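# Push tray side guide snug against paper stack

## Task

Move the side guide of the paper tray inward until the paper stack sits square and flat against the tray wall facing the guide. The guide must end up latched in the closest notch, in contact or almost in contact with the stack along its whole length, without pinching it. Striking the guide may end the attempt, and pressing on it very hard, sliding it very quickly, or pushing the stack sideways beyond the tray walls ends it for certain.

## Robot and tools

ROBOT. Two seven-joint arms, left_arm and right_arm, each carrying a two-finger gripper whose fingers can fold. Calibrated bases: left_arm at (-0.008, +0.364, 0) m, quat_wxyz (+1.000, 0, 0, +0.017); right_arm at (-0.051, -0.413, 0) m, quat_wxyz (+1.000, 0, 0, -0.007). Joint ranges (rad), base to gripper: waist -2.901..2.901, shoulder -1.836..1.836, upper arm roll -2.901..2.901, elbow -3.077..-0.117 (straight at -0.467), forearm roll -2.876..2.876, wrist pitch 0.440..4.622, wrist roll -3.051..3.051. A big wrist turn can swing the elbow.

FRAMES. Scene frame: origin at table-top height midway between the nominal bases, +z up, +x out over the table, left_arm toward +y (arm names do not match image sides). The table and fixed cameras use this frame. Everything about a hand (printed pose, targets, offsets, wrist-camera poses) uses that arm's own base frame. On the gripper, fingers point along its +z and close along its y. end_effector_position is the spot between the pads when shut; fingertips lie about 33 mm past it for gaps up to 40 mm, only 9 mm past it when wide open. Printed poses may be off by a few cm.

THE 18-NUMBER ROW. Every motion command is a row of 18 numbers, each in [-1, 1], covering both arms even if one stays still: left dx, dy, dz, rx, ry, rz, left gripper position, force_limit, speed, then the same nine for the right arm. The six pose numbers are offsets, not poses: they count from that arm's Hand target as it was when the action or move began, along the arm's base axes. 1.0 equals 0.6 m or 180 degrees; rx, ry, rz form a single rotation vector turning about the Hand target point. Every row in an action is measured from the same start, so all zeros means hold the Hand target, and resending an offset moves further. A translation longer than 1.0 is scaled down. The three gripper numbers are absolute commands; to leave a gripper alone resend the values last sent (0 is a real command).

GRIPPER NUMBERS. position: +1 open (140 mm), pads touch near -0.8, -1 closes until blocked. force_limit: roughly 14 N at -1 to 58 N at +1 after a slow close. speed: gap changes at about 30 mm/s (-1) to 250 mm/s (+1); fast closes squeeze harder. Both start at +1. Grip near the fingertip quarter of the pads; deeper grips may fold the fingers, and tip-first contact with a surface folds them easily.

CONTROL. Each control step the commanded pose is clipped to 70 mm and 16 degrees from the measured pose. Hand target in results is the last (clipped) commanded pose; the hand may rest short of it, and the next command re-requests it. To stop pushing on something, command the target back behind the gripper.

TOOLS.
- execute_actions(actions, cameras): actions is a list of actions; each is up to 15 rows at 1/30 s per row, a shorter list repeating its last row. Images appear only for an empty actions list or when cameras names them (["all"], names, or []).
- move(target, speed, blend, blocking, cameras): target is one row or up to 15 rows, all offsets from the Hand targets at the move's start. Straight paths, ending together, at least 0.5 s, cut off at 10 s. speed: m/s, 0.002 to 2, default 0.25 (turns up to twice that in rad/s, max 2.5). blend: corner rounding in m, 0 = stop at each target. blocking=false returns after about 0.5 s while it runs. No obstacle avoidance. The result adds a move: line: done, off_target, moving, held, fault, plus limits=paced (pose clipped) or limits=held (steps withheld).
- wait(seconds 0 to 10); stop() brakes a running move.
- zoom_image(camera, region [x0, y0, x1, y1] pixels, at most 504 by 504) on cam_high, cam_low, cam_left_wrist or cam_right_wrist (all 896x504).
- show_instructions(): reference images.
- set_collision_behavior(contact_force_n: 20, 40 or 85); default 20 N.
- clear_fault(arm) after a reported torque or force fault.
- finished_scene(scene) ends the scene; the goal must hold without the robot.

RESULTS. Per arm: end_effector_position (m) and quat in base frame, Hand target, object_status (0 moving, 1 blocked while opening, 2 blocked while closing = gripping, 3 at requested position or pads met), position_measured in counts (3 open, ~75 = 100 mm, 139 = 60 mm, 200 = 20 mm, 230 pads meet), joint positions, velocities ("within noise" when still), joint torques, external joint torques, flange force along gripper x y z (nonzero error even untouched), Wrist depth as 7x7 cells of mm distances, Tool commands, MOTOR HOT and fault lines.

AVOID. Contact torque limits: 20 N m waist and shoulder, 18 upper arm roll and elbow, 12 for the wrist joints; net outside force 20 N by default. Exceeding these, a joint range or joint speed stops the arm until clear_fault. Move slowly near the guide: no hits, hard leaning or fast sliding; do not shove the stack past the walls; keep grippers apart from each other; nothing may leave the table. Long stretched-out holds heat motors and can brake an arm for 30 to 60 s. Loose objects may get nudged occasionally.

Each tool is called after "Request:" as name([rows], argument=value, ...), one row to a line, values as JSON.

Reference images:

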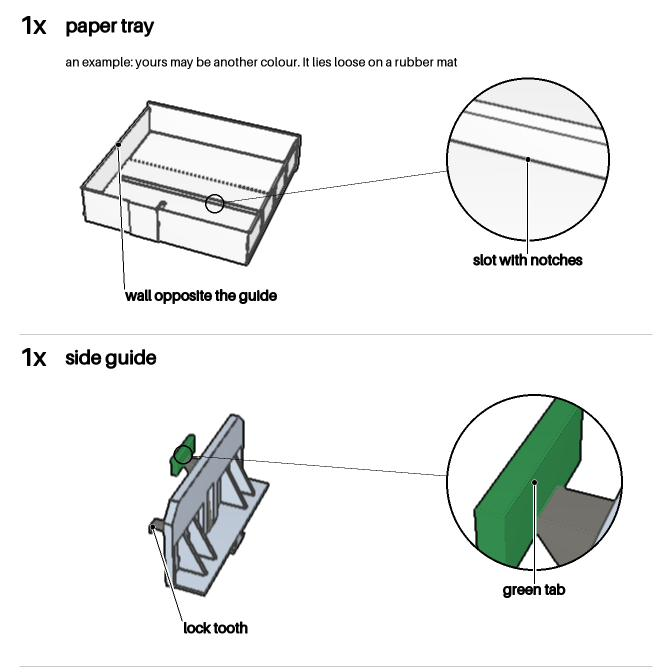

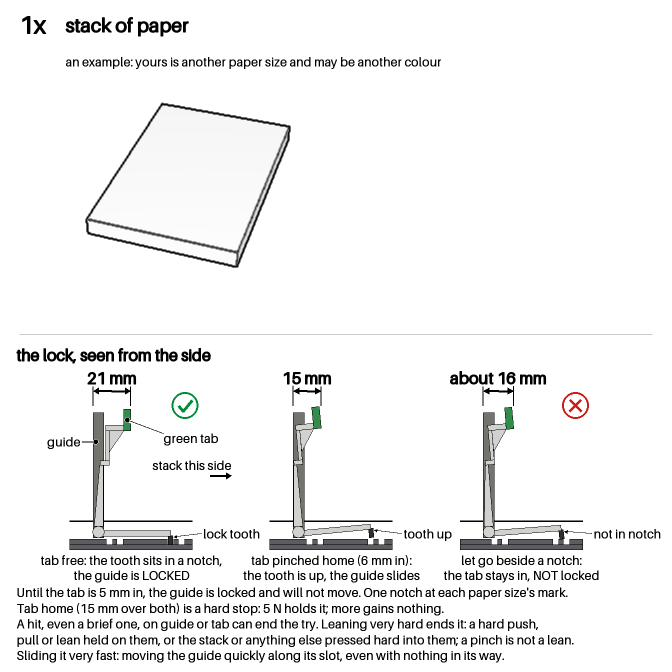

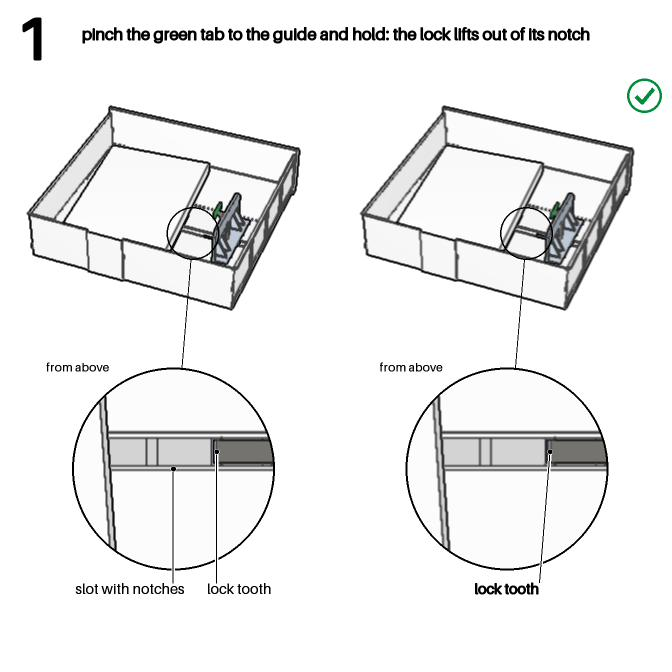

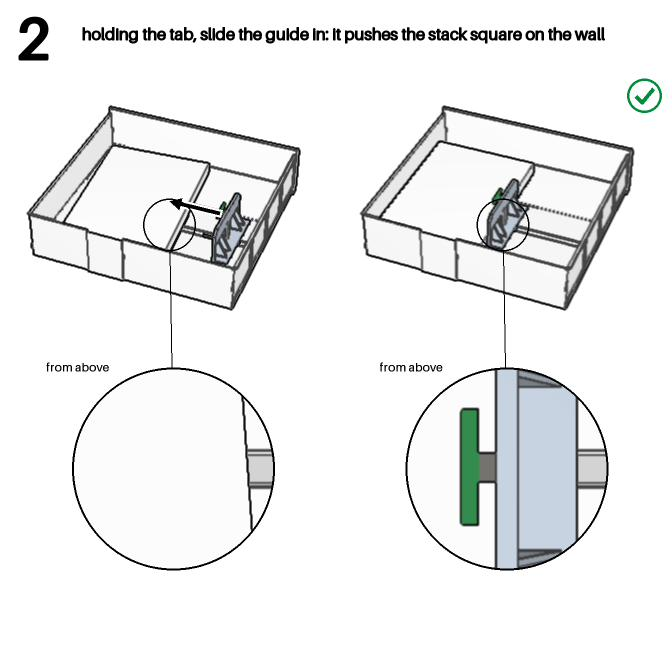

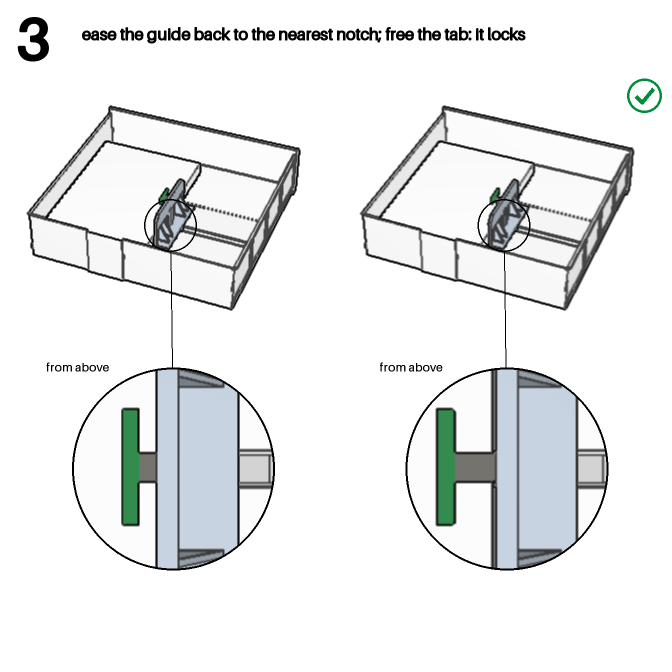

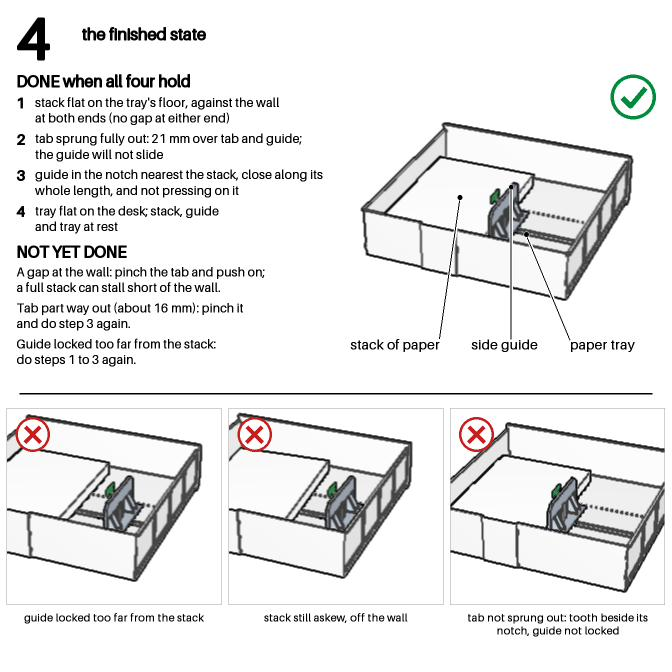

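## Session

Request:
execute_actions(actions=[])

Scene clock: 0.00 s.
left_arm: end_effector_position=(+0.3932, +0.0282, +0.1940) position_measured=3 object_status=3 end_effector_quat_wxyz=(-0.536, +0.803, -0.183, -0.187) | right_arm: end_effector_position=(+0.6973, -0.0137, +0.3035) position_measured=3 object_status=3 end_effector_quat_wxyz=(+0.236, +0.841, +0.486, -0.022)
Joint positions: left_arm=[-0.412 0.213 -0.166 -2.246 0.834 1.452 -2.086] | right_arm=[0.104 0.289 0.068 -1.57 -0.518 1.943 -2.279]
Joint velocities: within noise
Joint torques (N m): no reading
External joint torques (N m): no reading
Flange force (N): no reading
Wrist depth (mm): cam_left_wrist=[1534 1864 1810 - 325 237 - / 1507 1892 1837 - - - - / 1772 - - - - - - / - 130 - 2097 - 136 - / - 131 2492 - 703 119 101 / - - 2706 2706 2568 506 95 / - 1892 - 3268 2443 - -] | cam_right_wrist=[317 344 375 427 474 1694 1989 / 341 370 412 460 523 620 2300 / 364 401 444 513 588 2199 3213 / 389 122 495 559 2238 136 1547 / - 113 555 2124 2457 127 91 / - 547 619 2142 2816 1432 95 / - 603 2321 1928 2457 1717 -]
Hand target: left_arm +0.3932, +0.0282, +0.1940; -0.536, +0.803, -0.183, -0.187 | right_arm +0.6973, -0.0137, +0.3035; +0.236, +0.841, +0.486, -0.022
Tool commands: left_gripper/position=+1.0 left_gripper/force_limit=+1.0 left_gripper/speed=+1.0 right_gripper/position=+1.0 right_gripper/force_limit=+1.0 right_gripper/speed=+1.0

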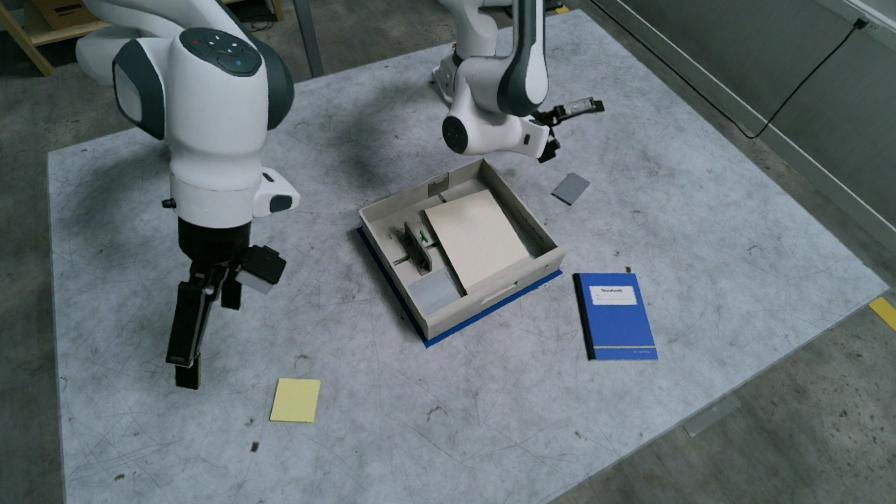

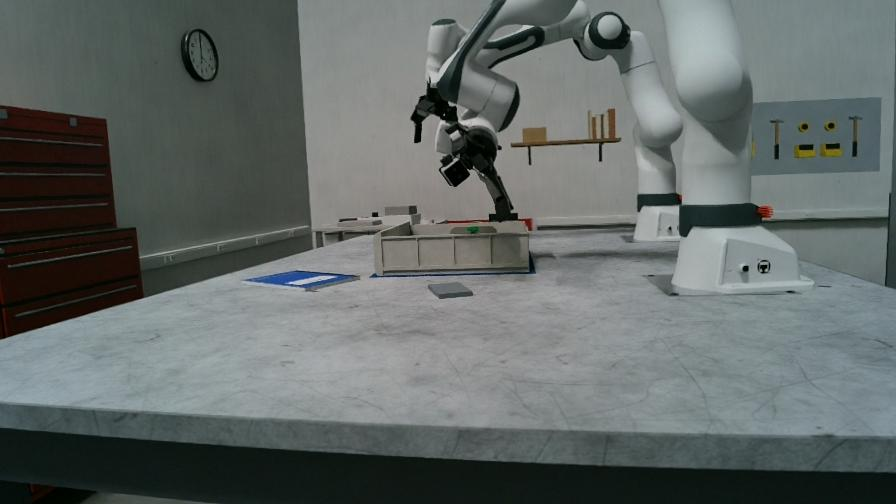

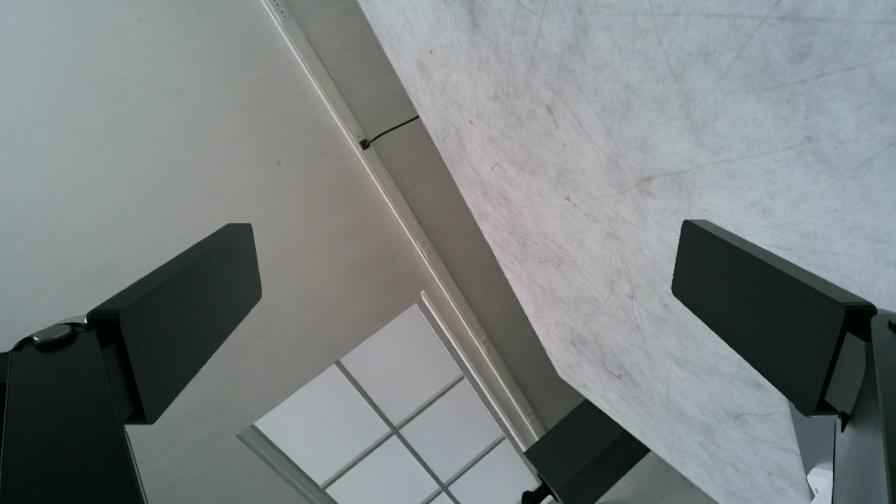

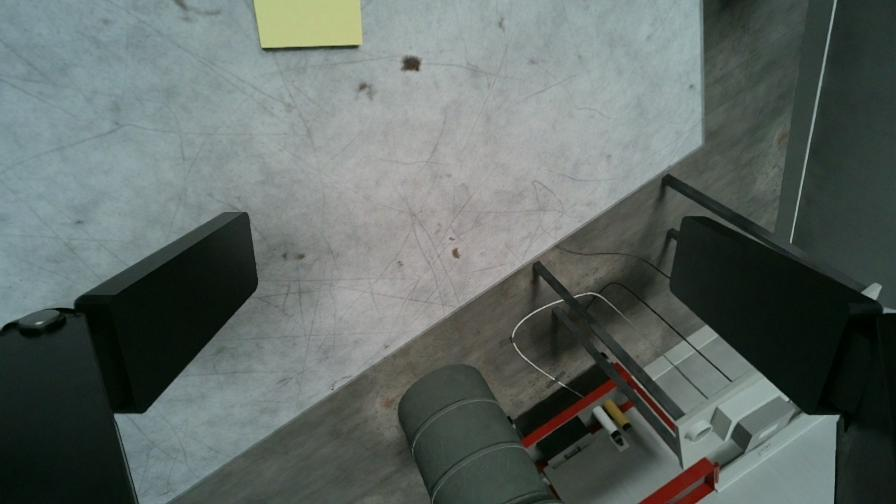

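Request:
move([
  [0,0,0.35,0,0,0,1,1,1,0,0,0,0,0,0,1,1,1],
  [0.03,-0.53,0.35,-0.365,-0.1275,0.1247,1,1,1,0,0,0,0,0,0,1,1,1],
], blend=0.05, cameras=["cam_high","cam_left_wrist"])

Scene clock: 6.10 s.
left_arm: end_effector_position=(+0.4113, -0.2893, +0.4034) position_measured=3 object_status=3 end_effector_quat_wxyz=(-0.002, +1.000, -0.004, -0.001) | right_arm: end_effector_position=(+0.6973, -0.0137, +0.3035) position_measured=3 object_status=3 end_effector_quat_wxyz=(+0.236, +0.841, +0.486, -0.022)
Joint positions: left_arm=[-0.428 -0.17 -0.168 -1.786 -0.025 1.614 -2.156] | right_arm=[0.104 0.289 0.068 -1.57 -0.518 1.943 -2.279]
Joint velocities: left_arm=[0 -0.001 0.001 0.001 0 0.001 -0.006] | right_arm=[within noise]
Joint torques (N m): left_arm=[-0.03 -26.85 1.21 24.96 0.5 2.8 -0.41] | right_arm=[0.15 -42.82 1.12 24.2 0.13 2.46 -0.07]
External joint torques (N m): left_arm=[-0.02 -0.87 0.47 0.53 -0.43 0.18 -0.41] | right_arm=[0.25 -0.66 0.52 -0.68 -0.02 0.06 -0.1]
Flange force (N): left_arm=[-1.2 -0.4 -0.7] | right_arm=[-3.1 -4.7 0.2]
Wrist depth (mm): cam_left_wrist=[- - 459 - 474 - - / - 508 - - 498 - - / - - - 538 - - - / - 121 - - - 137 - / - 120 623 581 - 120 100 / - 615 - - - - 95 / - 548 675 - - 699 -] | cam_right_wrist=[320 343 374 419 473 1660 1843 / 339 371 413 462 527 625 2038 / 366 400 448 508 587 2180 3298 / 384 122 485 601 2124 136 1694 / - 113 546 2106 2457 127 91 / - 547 2142 2238 2881 1492 96 / - 603 2300 1958 2881 2279 -]
Hand target: left_arm +0.4112, -0.2898, +0.4040; -0.001, +1.000, +0.000, +0.000 | right_arm +0.6973, -0.0137, +0.3035; +0.236, +0.841, +0.486, -0.022
Off the commanded pose: left_arm 0.001 m, 0 deg | right_arm 0.000 m, 0 deg.
move: done
Images, in order (width x height): cam_high 896x504, cam_left_wrist 896x504.

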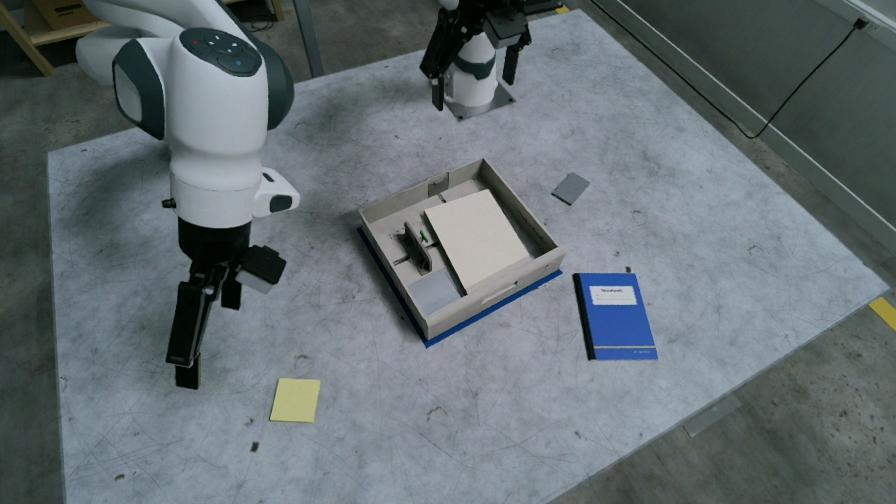

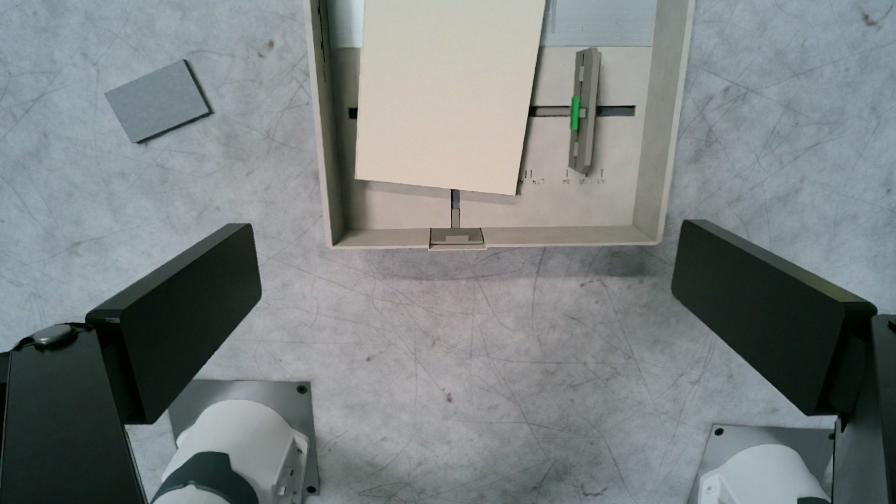

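Request:
move(target=[0.061,-0.19,-0.3,0,0,0,-0.23,-1,0,0,0,0,0,0,0,1,1,1], cameras=["cam_left_wrist"])

Request:
zoom_image(camera="cam_left_wrist", region=[250, 0, 700, 350])

Scene clock: 9.60 s.
left_arm: end_effector_position=(+0.4468, -0.4037, +0.2242) position_measured=158 object_status=3 end_effector_quat_wxyz=(+0.000, +1.000, -0.003, -0.001) | right_arm: end_effector_position=(+0.6973, -0.0137, +0.3035) position_measured=3 object_status=3 end_effector_quat_wxyz=(+0.236, +0.841, +0.486, -0.022)
Joint positions: left_arm=[-0.504 0.167 -0.245 -1.847 0.043 2.006 -2.329] | right_arm=[0.104 0.289 0.068 -1.57 -0.518 1.943 -2.279]
Joint velocities: left_arm=[0 0 0.001 0 0 0 -0.007] | right_arm=[within noise]
Joint torques (N m): left_arm=[-0.61 -37.77 -0.34 25.82 1.32 2.76 -0.42] | right_arm=[0.16 -42.82 1.1 24.12 0.15 2.45 -0.06]
External joint torques (N m): left_arm=[-0.63 -0.18 0.8 1.1 0.47 0.15 -0.42] | right_arm=[0.23 -0.94 0.48 -0.61 -0.01 0.06 -0.09]
Flange force (N): left_arm=[2.8 3.7 -1.4] | right_arm=[-3.6 -5.0 0.0]
Wrist depth (mm): cam_left_wrist=[291 283 - 305 310 346 332 / 307 301 309 312 324 360 - / - 314 - 327 - - - / - 329 327 292 143 396 395 / - - - - 114 - 415 / - - - - - - - / - - - - - - -] | cam_right_wrist=[319 342 374 420 475 1790 2005 / 341 370 408 458 525 2238 2848 / 364 402 448 506 591 2238 2071 / 388 122 494 575 2142 136 1617 / - 113 548 2038 2457 127 91 / - 533 2038 2180 2695 1474 96 / - 604 2321 1958 2785 2279 -]
Hand target: left_arm +0.4478, -0.4038, +0.2240; -0.001, +1.000, +0.000, +0.000 | right_arm +0.6973, -0.0137, +0.3035; +0.236, +0.841, +0.486, -0.022
Off the commanded pose: left_arm 0.001 m, 0 deg | right_arm 0.000 m, 0 deg.
move: done
Images, in order (width x height): cam_left_wrist 896x504.

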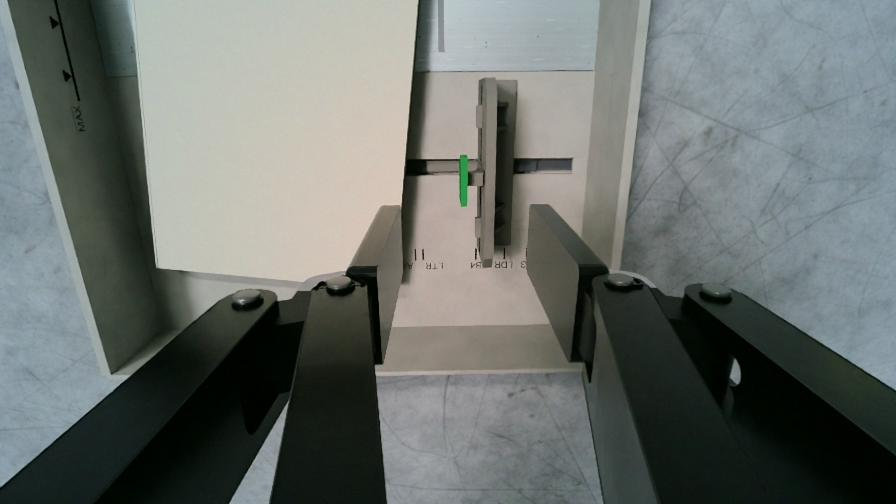

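Scaled by 1.120.

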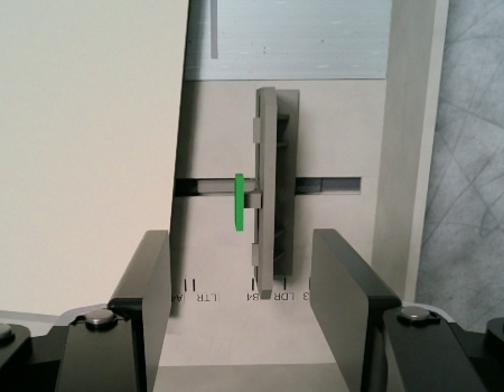

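Request:
move(target=[0.001,-0.019,-0.165,0,0,0,-0.23,-1,0,0,0,0,0,0,0,1,1,1], speed=0.15, cameras=["cam_left_wrist","cam_low"])

Request:
zoom_image(camera="cam_low", region=[360, 150, 560, 290])

Scene clock: 11.73 s.
left_arm: end_effector_position=(+0.4473, -0.4149, +0.1249) position_measured=158 object_status=3 end_effector_quat_wxyz=(-0.001, +1.000, -0.002, -0.002) | right_arm: end_effector_position=(+0.6973, -0.0137, +0.3035) position_measured=3 object_status=3 end_effector_quat_wxyz=(+0.236, +0.841, +0.486, -0.022)
Joint positions: left_arm=[-0.524 0.295 -0.239 -1.939 0.085 2.22 -2.37] | right_arm=[0.104 0.289 0.068 -1.57 -0.518 1.943 -2.279]
Joint velocities: left_arm=[0 0.001 0 0 0 0.004 -0.005] | right_arm=[within noise]
Joint torques (N m): left_arm=[-0.73 -40.64 -0.88 24.45 1.19 2.79 -0.42] | right_arm=[0.09 -42.84 1.05 24.15 0.15 2.46 -0.04]
External joint torques (N m): left_arm=[-0.57 -0.2 1.24 1.07 0.45 0.18 -0.42] | right_arm=[0.05 -0.54 0.32 -0.83 -0.01 0.04 -0.07]
Flange force (N): left_arm=[2.8 3.6 -0.2] | right_arm=[-3.5 -4.9 0.7]
Wrist depth (mm): cam_left_wrist=[193 - - 217 217 180 - / 205 - 207 224 229 195 - / - - 215 237 239 180 - / - - - 190 236 216 - / 237 - - - 114 - - / - - - - - - - / - - - 244 - - -] | cam_right_wrist=[318 343 372 409 466 1741 1857 / 342 368 413 462 525 635 2106 / 368 406 447 510 584 2258 2300 / 387 122 499 568 2142 136 1483 / - 113 548 2199 2457 127 91 / - 545 622 2199 2754 1501 96 / - 603 2238 1928 2724 2300 -]
Hand target: left_arm +0.4484, -0.4152, +0.1250; -0.001, +1.000, +0.000, +0.000 | right_arm +0.6973, -0.0137, +0.3035; +0.236, +0.841, +0.486, -0.022
Off the commanded pose: left_arm 0.001 m, 0 deg | right_arm 0.000 m, 0 deg.
move: done
Images, in order (width x height): cam_low 896x504, cam_left_wrist 896x504.

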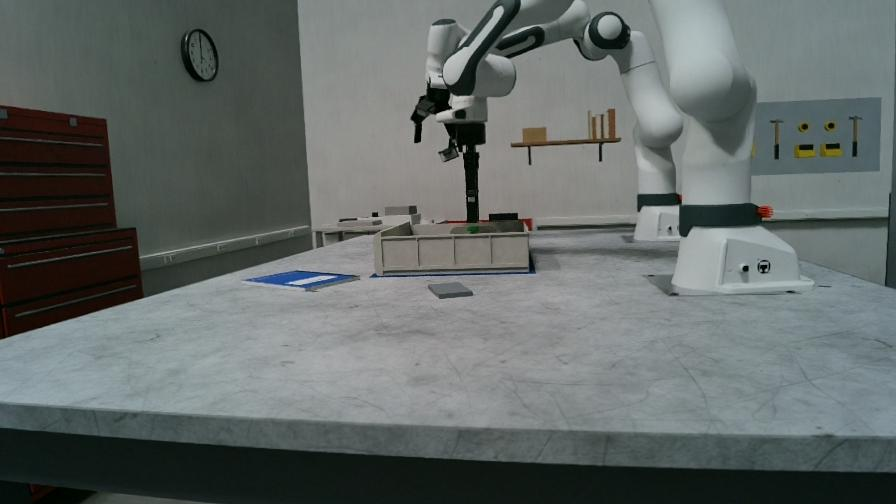

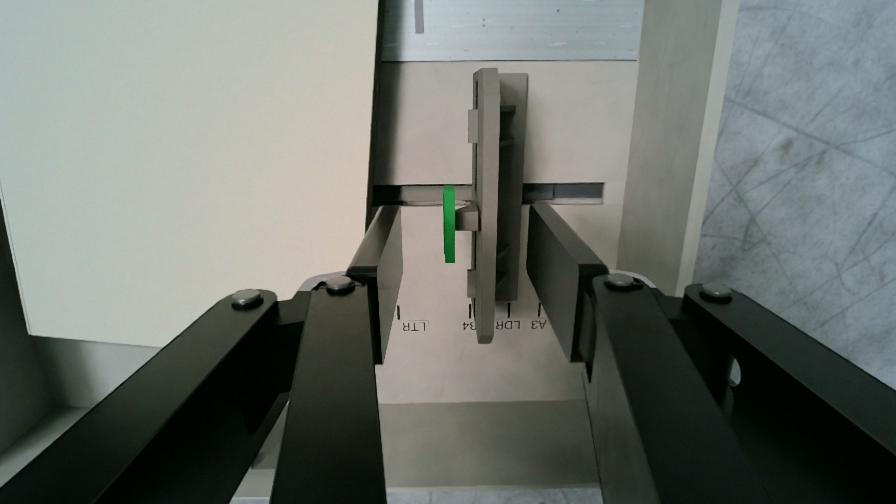

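Scaled by 2.520.

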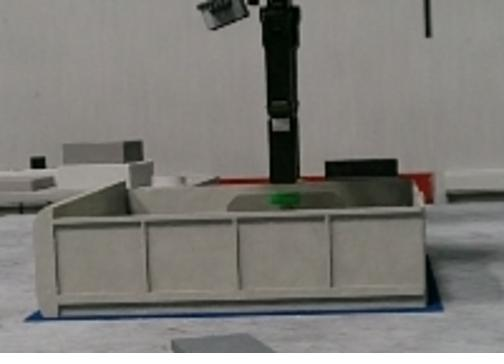

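Request:
move([
  [-0.004,-0.0045,-0.038,0,0,0,-0.23,-1,0,0,0,0,0,0,0,1,1,1],
  [-0.004,-0.0045,-0.038,0,0,0,-1,-1,-1,0,0,0,0,0,0,1,1,1],
], speed=0.08, cameras=["cam_left_wrist","cam_low"])

Request:
zoom_image(camera="cam_left_wrist", region=[300, 100, 650, 350])

Scene clock: 14.57 s.
left_arm: end_effector_position=(+0.4457, -0.4198, +0.1035) position_measured=208 object_status=2 end_effector_quat_wxyz=(+0.001, +1.000, -0.002, +0.000) | right_arm: end_effector_position=(+0.6973, -0.0137, +0.3035) position_measured=3 object_status=3 end_effector_quat_wxyz=(+0.236, +0.841, +0.486, -0.022)
Joint positions: left_arm=[-0.534 0.327 -0.235 -1.954 0.097 2.273 -2.387] | right_arm=[0.104 0.289 0.068 -1.57 -0.518 1.943 -2.279]
Joint torques (N m): left_arm=[0.13 -39.96 -0.82 23.1 1.05 2.54 -0.26] | right_arm=[0.16 -42.84 1.05 24.17 0.15 2.44 -0.09]
External joint torques (N m): left_arm=[0.17 0.95 1.37 0.2 0.33 -0.07 -0.26] | right_arm=[0.34 -0.59 0.51 -0.77 0 0.03 -0.12]
Flange force (N): left_arm=[3.2 2.5 1.6] | right_arm=[-3.1 -4.8 0.3]
Wrist depth (mm): cam_left_wrist=[- 177 177 197 198 185 225 / 182 183 200 206 210 171 - / 191 - - 215 218 173 - / - - 209 162 231 - - / 213 212 - - - - 267 / 249 - - - - - - / - - - - - - -] | cam_right_wrist=[318 343 368 423 473 1729 1843 / 341 371 412 462 527 624 2005 / 367 405 451 512 587 2180 2321 / 386 122 494 565 2142 136 2300 / - 113 555 2089 2433 127 91 / - 527 624 2106 2754 1466 95 / - 600 2279 2005 2532 2089 -]
Hand target: left_arm +0.4460, -0.4179, +0.1022; -0.001, +1.000, +0.000, +0.000 | right_arm +0.6973, -0.0137, +0.3035; +0.236, +0.841, +0.486, -0.022
Off the commanded pose: left_arm 0.002 m, 0 deg | right_arm 0.000 m, 0 deg.
move: done
Images, in order (width x height): cam_low 896x504, cam_left_wrist 896x504.

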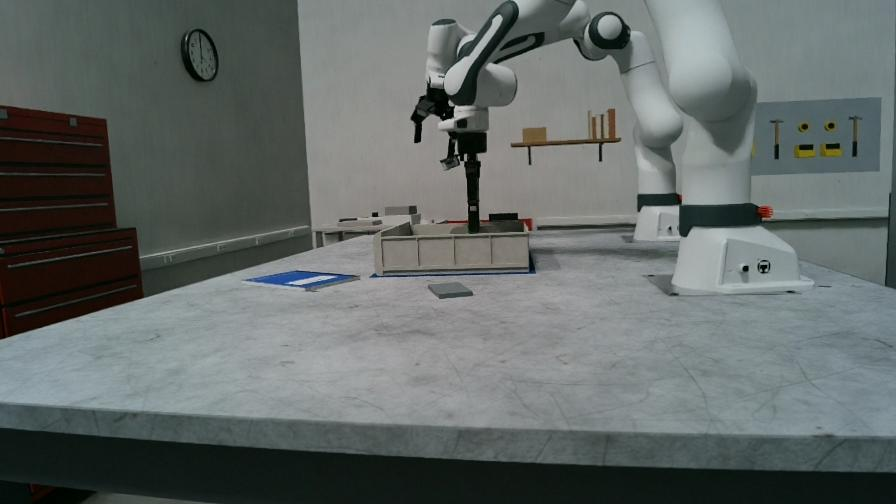

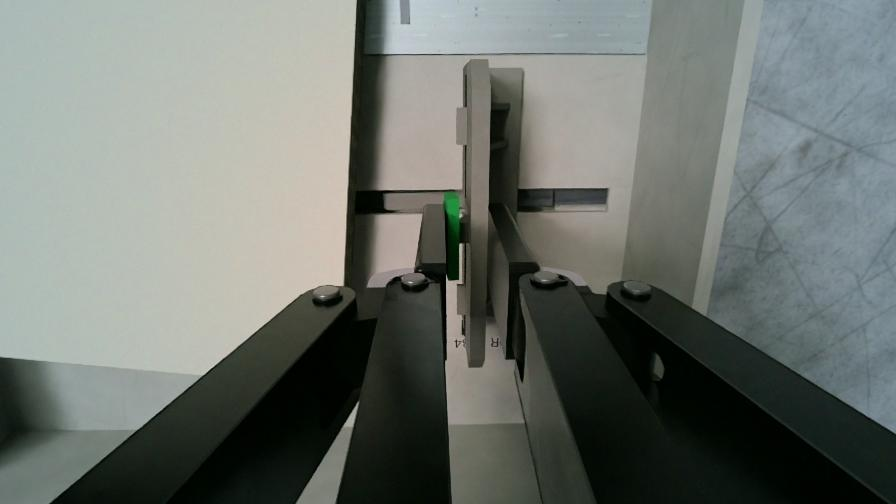

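Scaled by 1.440.

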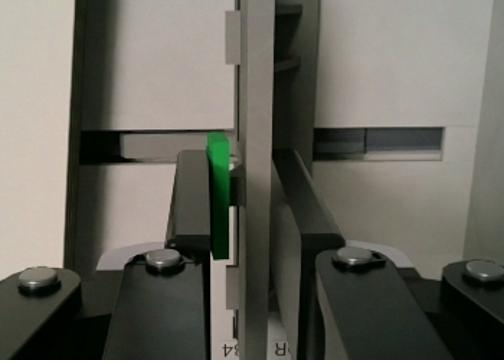

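Request:
move(target=[0.0,0.083,0,0,0,0,-1,-1,-1,0,0,0,0,0,0,1,1,1], speed=0.04, cameras=["cam_left_wrist"])

Scene clock: 16.80 s.
left_arm: end_effector_position=(+0.4448, -0.3713, +0.1031) position_measured=208 object_status=2 end_effector_quat_wxyz=(+0.000, +1.000, +0.000, +0.001) | right_arm: end_effector_position=(+0.6973, -0.0137, +0.3035) position_measured=3 object_status=3 end_effector_quat_wxyz=(+0.236, +0.841, +0.486, -0.022)
Joint positions: left_arm=[-0.469 0.239 -0.234 -2.083 0.077 2.315 -2.319] | right_arm=[0.104 0.289 0.068 -1.57 -0.518 1.943 -2.279]
Joint velocities: left_arm=[0.001 -0.001 -0.001 0 0 0.002 0.005] | right_arm=[within noise]
Joint torques (N m): left_arm=[1.97 -37.63 0.61 22.23 0.68 2.55 0.03] | right_arm=[0.18 -42.82 1.07 24.14 0.15 2.46 -0.12]
External joint torques (N m): left_arm=[2 0.24 2.19 -0.36 -0.01 -0.07 0.03] | right_arm=[0.27 -0.67 0.45 -0.75 0 0.06 -0.15]
Flange force (N): left_arm=[1.6 -3.4 0.6] | right_arm=[-3.4 -4.9 0.3]
Wrist depth (mm): cam_left_wrist=[175 178 - 196 199 200 163 / - - 186 - 207 209 171 / 194 - 194 198 217 217 178 / 205 - 206 162 229 229 - / - - - - - 204 193 / 248 - - - - - - / - - - - - - -] | cam_right_wrist=[318 343 374 420 473 1778 1885 / 340 372 408 460 507 630 1974 / 368 400 464 514 593 2218 2238 / 387 122 498 575 2071 136 1567 / - 113 547 2180 2558 127 91 / - 539 616 2142 2724 1492 96 / - 607 2343 1913 2785 2410 -]
Hand target: left_arm +0.4460, -0.3681, +0.1022; -0.001, +1.000, +0.000, +0.000 | right_arm +0.6973, -0.0137, +0.3035; +0.236, +0.841, +0.486, -0.022
Off the commanded pose: left_arm 0.004 m, 0 deg | right_arm 0.000 m, 0 deg.
move: off_target (left_arm)
Images, in order (width x height): cam_left_wrist 896x504.

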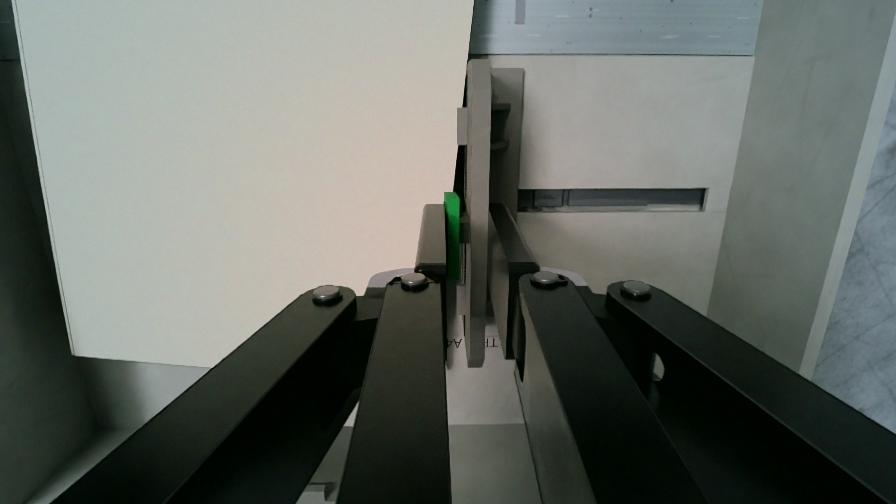

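Request:
move(target=[0.0,0.033,0,0,0,0,-1,-1,-1,0,0,0,0,0,0,1,1,1], speed=0.03, cameras=["cam_left_wrist","cam_high"])

Request:
zoom_image(camera="cam_high", region=[340, 130, 580, 350])

Scene clock: 18.13 s.
left_arm: end_effector_position=(+0.4444, -0.3521, +0.1030) position_measured=208 object_status=2 end_effector_quat_wxyz=(+0.000, +1.000, +0.000, +0.000) | right_arm: end_effector_position=(+0.6973, -0.0137, +0.3035) position_measured=3 object_status=3 end_effector_quat_wxyz=(+0.236, +0.841, +0.486, -0.022)
Joint positions: left_arm=[-0.441 0.206 -0.234 -2.13 0.067 2.33 -2.287] | right_arm=[0.104 0.289 0.068 -1.57 -0.518 1.943 -2.279]
Joint velocities: left_arm=[-0.001 -0.001 -0.001 0 -0.002 0 0.004] | right_arm=[within noise]
Joint torques (N m): left_arm=[2.1 -36.52 1.26 21.95 0.77 2.53 0.07] | right_arm=[0.15 -42.87 1.03 24.21 0.16 2.45 -0.08]
External joint torques (N m): left_arm=[2.14 0.26 2.63 -0.56 0.09 -0.1 0.07] | right_arm=[0.08 -0.79 0.28 -0.61 0 0.05 -0.11]
Flange force (N): left_arm=[1.5 -4.2 0.8] | right_arm=[-3.5 -4.5 0.2]
Wrist depth (mm): cam_left_wrist=[175 178 177 199 199 199 193 / 182 182 184 - 208 209 202 / - 191 - - 216 221 205 / - 205 - 160 229 232 178 / 213 - - - - 230 197 / - - - - - - - / - - - - - - -] | cam_right_wrist=[318 342 373 421 474 1671 1885 / 341 371 413 459 519 631 2279 / 368 403 450 512 630 2218 2457 / 389 122 497 575 2238 136 108 / - 113 548 2142 2365 127 91 / - 536 2021 2180 2881 1576 96 / - 607 2279 1899 2724 2258 -]
Hand target: left_arm +0.4460, -0.3483, +0.1022; -0.001, +1.000, +0.000, +0.000 | right_arm +0.6973, -0.0137, +0.3035; +0.236, +0.841, +0.486, -0.022
Off the commanded pose: left_arm 0.004 m, 0 deg | right_arm 0.000 m, 0 deg.
move: off_target (left_arm)
Images, in order (width x height): cam_high 896x504, cam_left_wrist 896x504.

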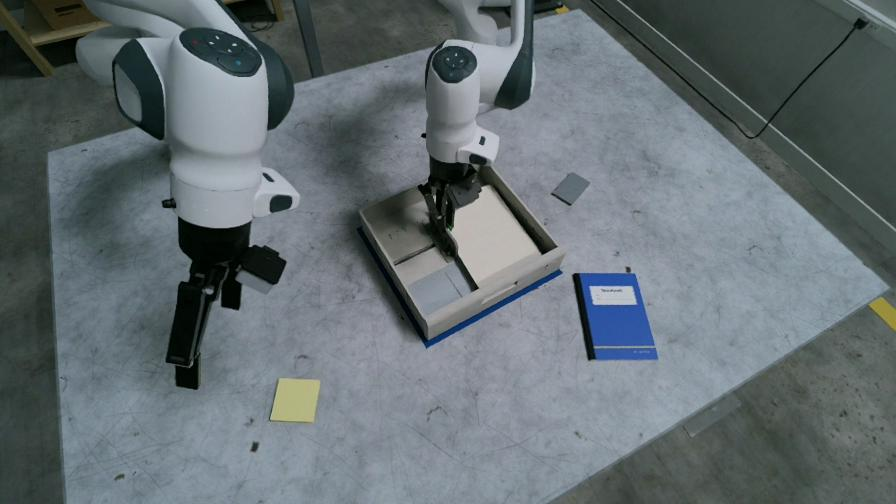

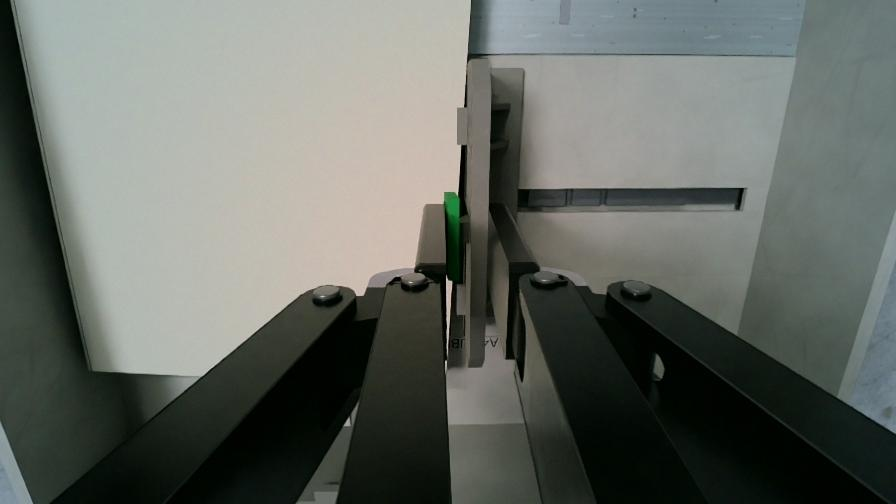

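Scaled by 2.100.

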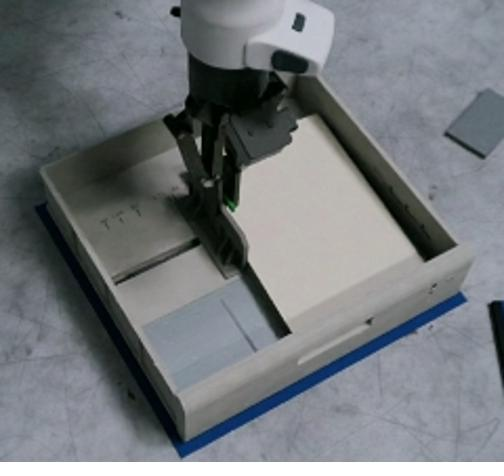

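Request:
move(target=[0.0,0.025,0,0,0,0,-1,-1,-1,0,0,0,0,0,0,1,1,1], speed=0.03, cameras=["cam_left_wrist","cam_high"])

Request:
zoom_image(camera="cam_high", region=[340, 130, 580, 350])

Scene clock: 19.37 s.
left_arm: end_effector_position=(+0.4442, -0.3388, +0.1029) position_measured=208 object_status=2 end_effector_quat_wxyz=(+0.001, +1.000, -0.001, +0.001) | right_arm: end_effector_position=(+0.6973, -0.0137, +0.3035) position_measured=3 object_status=3 end_effector_quat_wxyz=(+0.236, +0.841, +0.486, -0.022)
Joint positions: left_arm=[-0.422 0.182 -0.234 -2.164 0.058 2.343 -2.261] | right_arm=[0.104 0.289 0.068 -1.57 -0.518 1.943 -2.279]
Joint velocities: left_arm=[0.002 0 -0.002 -0.001 -0.001 0.001 0.004] | right_arm=[within noise]
Joint torques (N m): left_arm=[2.97 -36.22 2.14 21.76 0.99 2.19 0.2] | right_arm=[0.14 -42.83 1.07 24.16 0.15 2.47 -0.1]
External joint torques (N m): left_arm=[2.99 -0.46 3.33 -0.6 0.31 -0.45 0.2] | right_arm=[0.08 -0.48 0.32 -0.84 -0.01 0.04 -0.13]
Flange force (N): left_arm=[1.1 -6.6 -1.1] | right_arm=[-3.4 -4.7 0.7]
Wrist depth (mm): cam_left_wrist=[- - - 198 199 200 197 / 181 - 188 188 209 209 207 / - 192 191 192 218 219 201 / - 202 - 160 230 230 213 / - 214 - - - - 201 / - - - - - - 202 / - - - - - - -] | cam_right_wrist=[319 343 367 419 472 1694 1830 / 341 370 413 460 529 633 2038 / 367 402 440 505 591 2279 2343 / 384 122 503 567 2124 136 107 / - 113 561 2038 2387 127 91 / - 528 628 2142 2666 1466 96 / - 613 2279 1989 2695 2218 -]
Hand target: left_arm +0.4460, -0.3333, +0.1022; -0.001, +1.000, +0.000, +0.000 | right_arm +0.6973, -0.0137, +0.3035; +0.236, +0.841, +0.486, -0.022
Off the commanded pose: left_arm 0.006 m, 0 deg | right_arm 0.000 m, 0 deg.
move: off_target (left_arm)
Images, in order (width x height): cam_high 896x504, cam_left_wrist 896x504.

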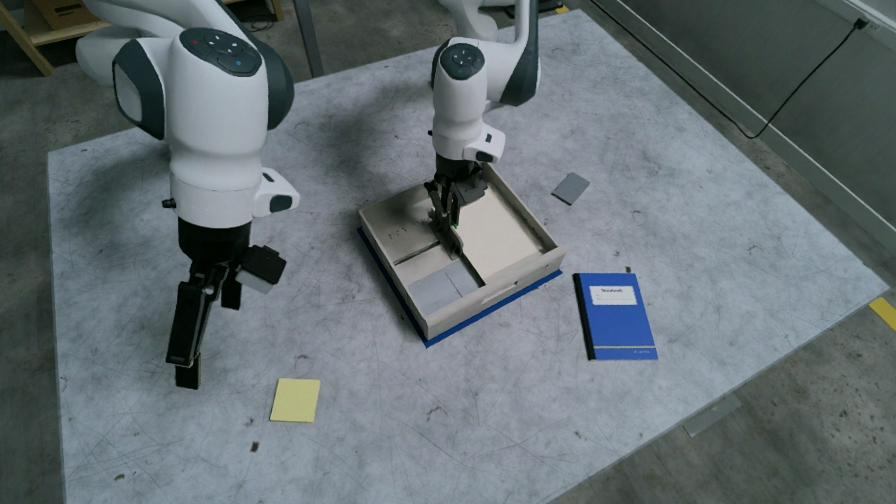

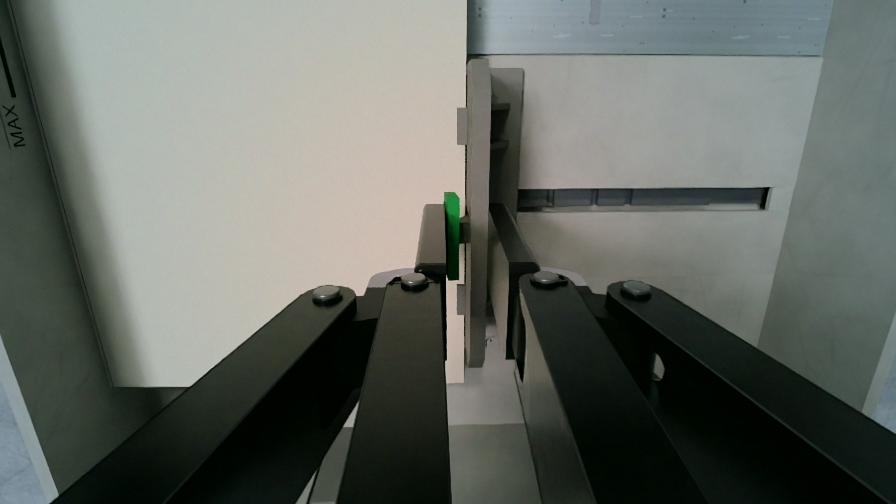

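Scaled by 2.100.

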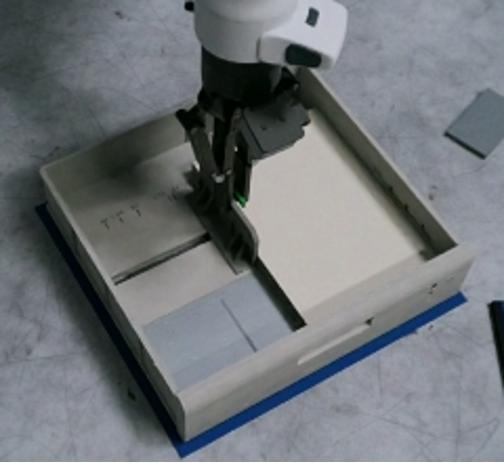

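Request:
move(target=[0.0,0.016,0,0,0,0,-1,-1,-1,0,0,0,0,0,0,1,1,1], speed=0.02, cameras=["cam_left_wrist"])

Request:
zoom_image(camera="cam_left_wrist", region=[0, 0, 300, 504])

Scene clock: 20.50 s.
left_arm: end_effector_position=(+0.4431, -0.3340, +0.1028) position_measured=208 object_status=2 end_effector_quat_wxyz=(+0.003, +1.000, -0.005, +0.002) | right_arm: end_effector_position=(+0.6973, -0.0137, +0.3035) position_measured=3 object_status=3 end_effector_quat_wxyz=(+0.236, +0.841, +0.486, -0.022)
Joint positions: left_arm=[-0.414 0.169 -0.234 -2.184 0.051 2.355 -2.242] | right_arm=[0.104 0.289 0.068 -1.57 -0.518 1.943 -2.279]
Joint velocities: left_arm=[0.001 0 0.001 -0.001 -0.001 0 0.005] | right_arm=[within noise]
Joint torques (N m): left_arm=[4.67 -36.91 4.19 20.91 1.43 1.31 0.05] | right_arm=[0.16 -42.94 1.02 24.12 0.15 2.45 -0.08]
External joint torques (N m): left_arm=[4.65 -1.56 5.25 -1.39 0.76 -1.34 0.05] | right_arm=[0.25 -0.92 0.4 -0.69 0 0.06 -0.11]
Flange force (N): left_arm=[-0.9 -11.7 -4.2] | right_arm=[-3.8 -5.3 0.1]
Wrist depth (mm): cam_left_wrist=[175 176 177 199 198 200 198 / - - - 185 211 211 209 / - 192 195 193 217 219 213 / - - - 163 229 - 201 / - - - - - - 192 / - - - - - - 202 / - - - - - - -] | cam_right_wrist=[317 344 376 420 470 1694 2038 / 341 369 411 464 514 1871 2089 / 365 402 449 504 603 2124 2695 / 390 122 507 572 2005 136 1596 / - 113 548 2089 2482 127 91 / - 545 619 2218 2558 1483 95 / - 607 2321 1943 2754 2321 -]
Hand target: left_arm +0.4460, -0.3237, +0.1022; -0.001, +1.000, +0.000, +0.000 | right_arm +0.6973, -0.0137, +0.3035; +0.236, +0.841, +0.486, -0.022
Off the commanded pose: left_arm 0.011 m, 1 deg | right_arm 0.000 m, 0 deg.
move: off_target (left_arm)
Images, in order (width x height): cam_left_wrist 896x504.

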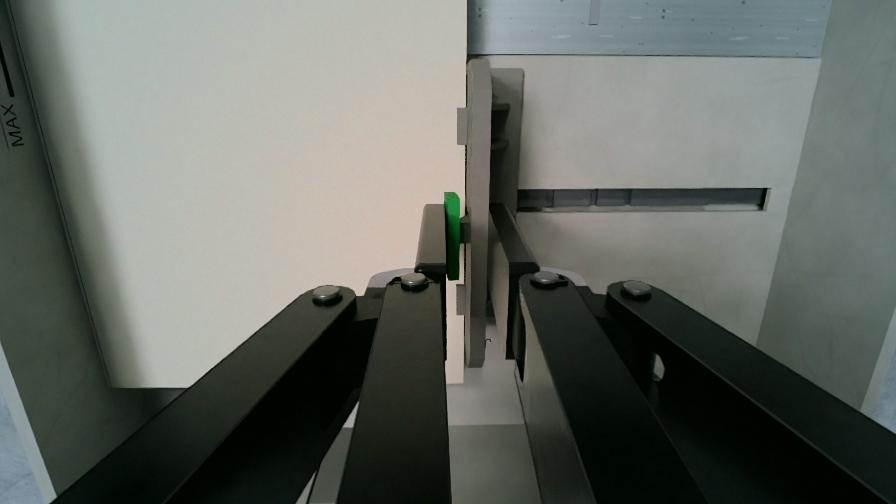

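Scaled by 1.000.

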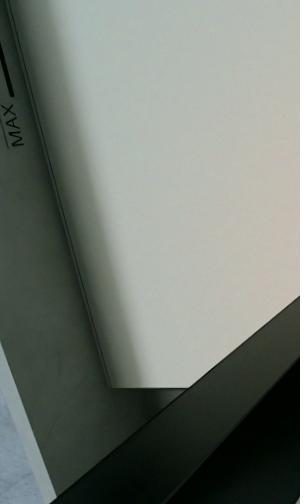

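Request:
move([
  [0.0,-0.03,0,0,0,0,-1,-1,-1,0,0,0,0,0,0,1,1,1],
  [0.0,-0.03,0,0,0,0,-0.53,-1,-1,0,0,0,0,0,0,1,1,1],
], speed=0.02, cameras=["cam_left_wrist"])

Request:
zoom_image(camera="cam_left_wrist", region=[380, 40, 560, 380])

Scene clock: 23.00 s.
left_arm: end_effector_position=(+0.4450, -0.3423, +0.1032) position_measured=196 object_status=0 end_effector_quat_wxyz=(+0.000, +1.000, -0.002, -0.001) | right_arm: end_effector_position=(+0.6973, -0.0137, +0.3035) position_measured=3 object_status=3 end_effector_quat_wxyz=(+0.236, +0.841, +0.486, -0.022)
Joint positions: left_arm=[-0.428 0.192 -0.232 -2.149 0.06 2.333 -2.263] | right_arm=[0.104 0.289 0.068 -1.57 -0.518 1.943 -2.279]
Joint torques (N m): left_arm=[-0.21 -35.83 -0.38 23.48 1.15 2.77 -0.43] | right_arm=[0.18 -42.87 1.04 24.15 0.16 2.47 -0.06]
External joint torques (N m): left_arm=[-0.24 0.38 0.8 1.07 0.47 0.15 -0.43] | right_arm=[0.12 -0.74 0.29 -0.73 0 0.06 -0.09]
Flange force (N): left_arm=[4.1 3.9 0.8] | right_arm=[-3.7 -5.0 0.4]
Wrist depth (mm): cam_left_wrist=[174 176 176 195 199 199 191 / - - - 188 209 205 201 / 192 - 193 - 218 221 184 / - - - 161 230 231 184 / 215 - - - - 90 193 / - - - - - - - / - - - - - - -] | cam_right_wrist=[318 343 374 422 476 1778 1913 / 341 370 412 462 525 1885 2005 / 364 400 433 510 587 2199 2410 / 387 122 501 572 2106 136 107 / - 105 550 2124 2457 127 91 / - 520 622 2199 2724 1432 96 / - 603 2343 1943 2724 2433 -]
Hand target: left_arm +0.4460, -0.3417, +0.1022; -0.001, +1.000, +0.000, +0.000 | right_arm +0.6973, -0.0137, +0.3035; +0.236, +0.841, +0.486, -0.022
Off the commanded pose: left_arm 0.001 m, 0 deg | right_arm 0.000 m, 0 deg.
move: done
Images, in order (width x height): cam_left_wrist 896x504.

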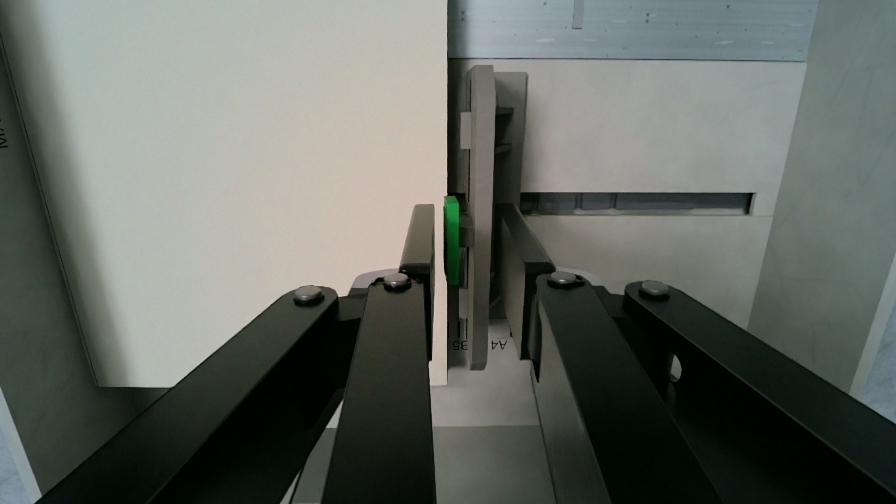

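Scaled by 1.482.

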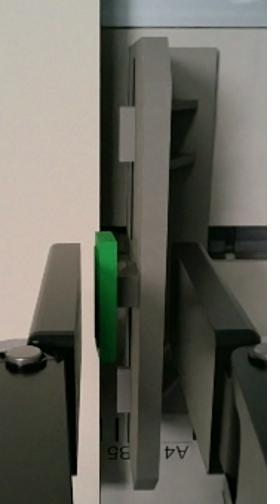

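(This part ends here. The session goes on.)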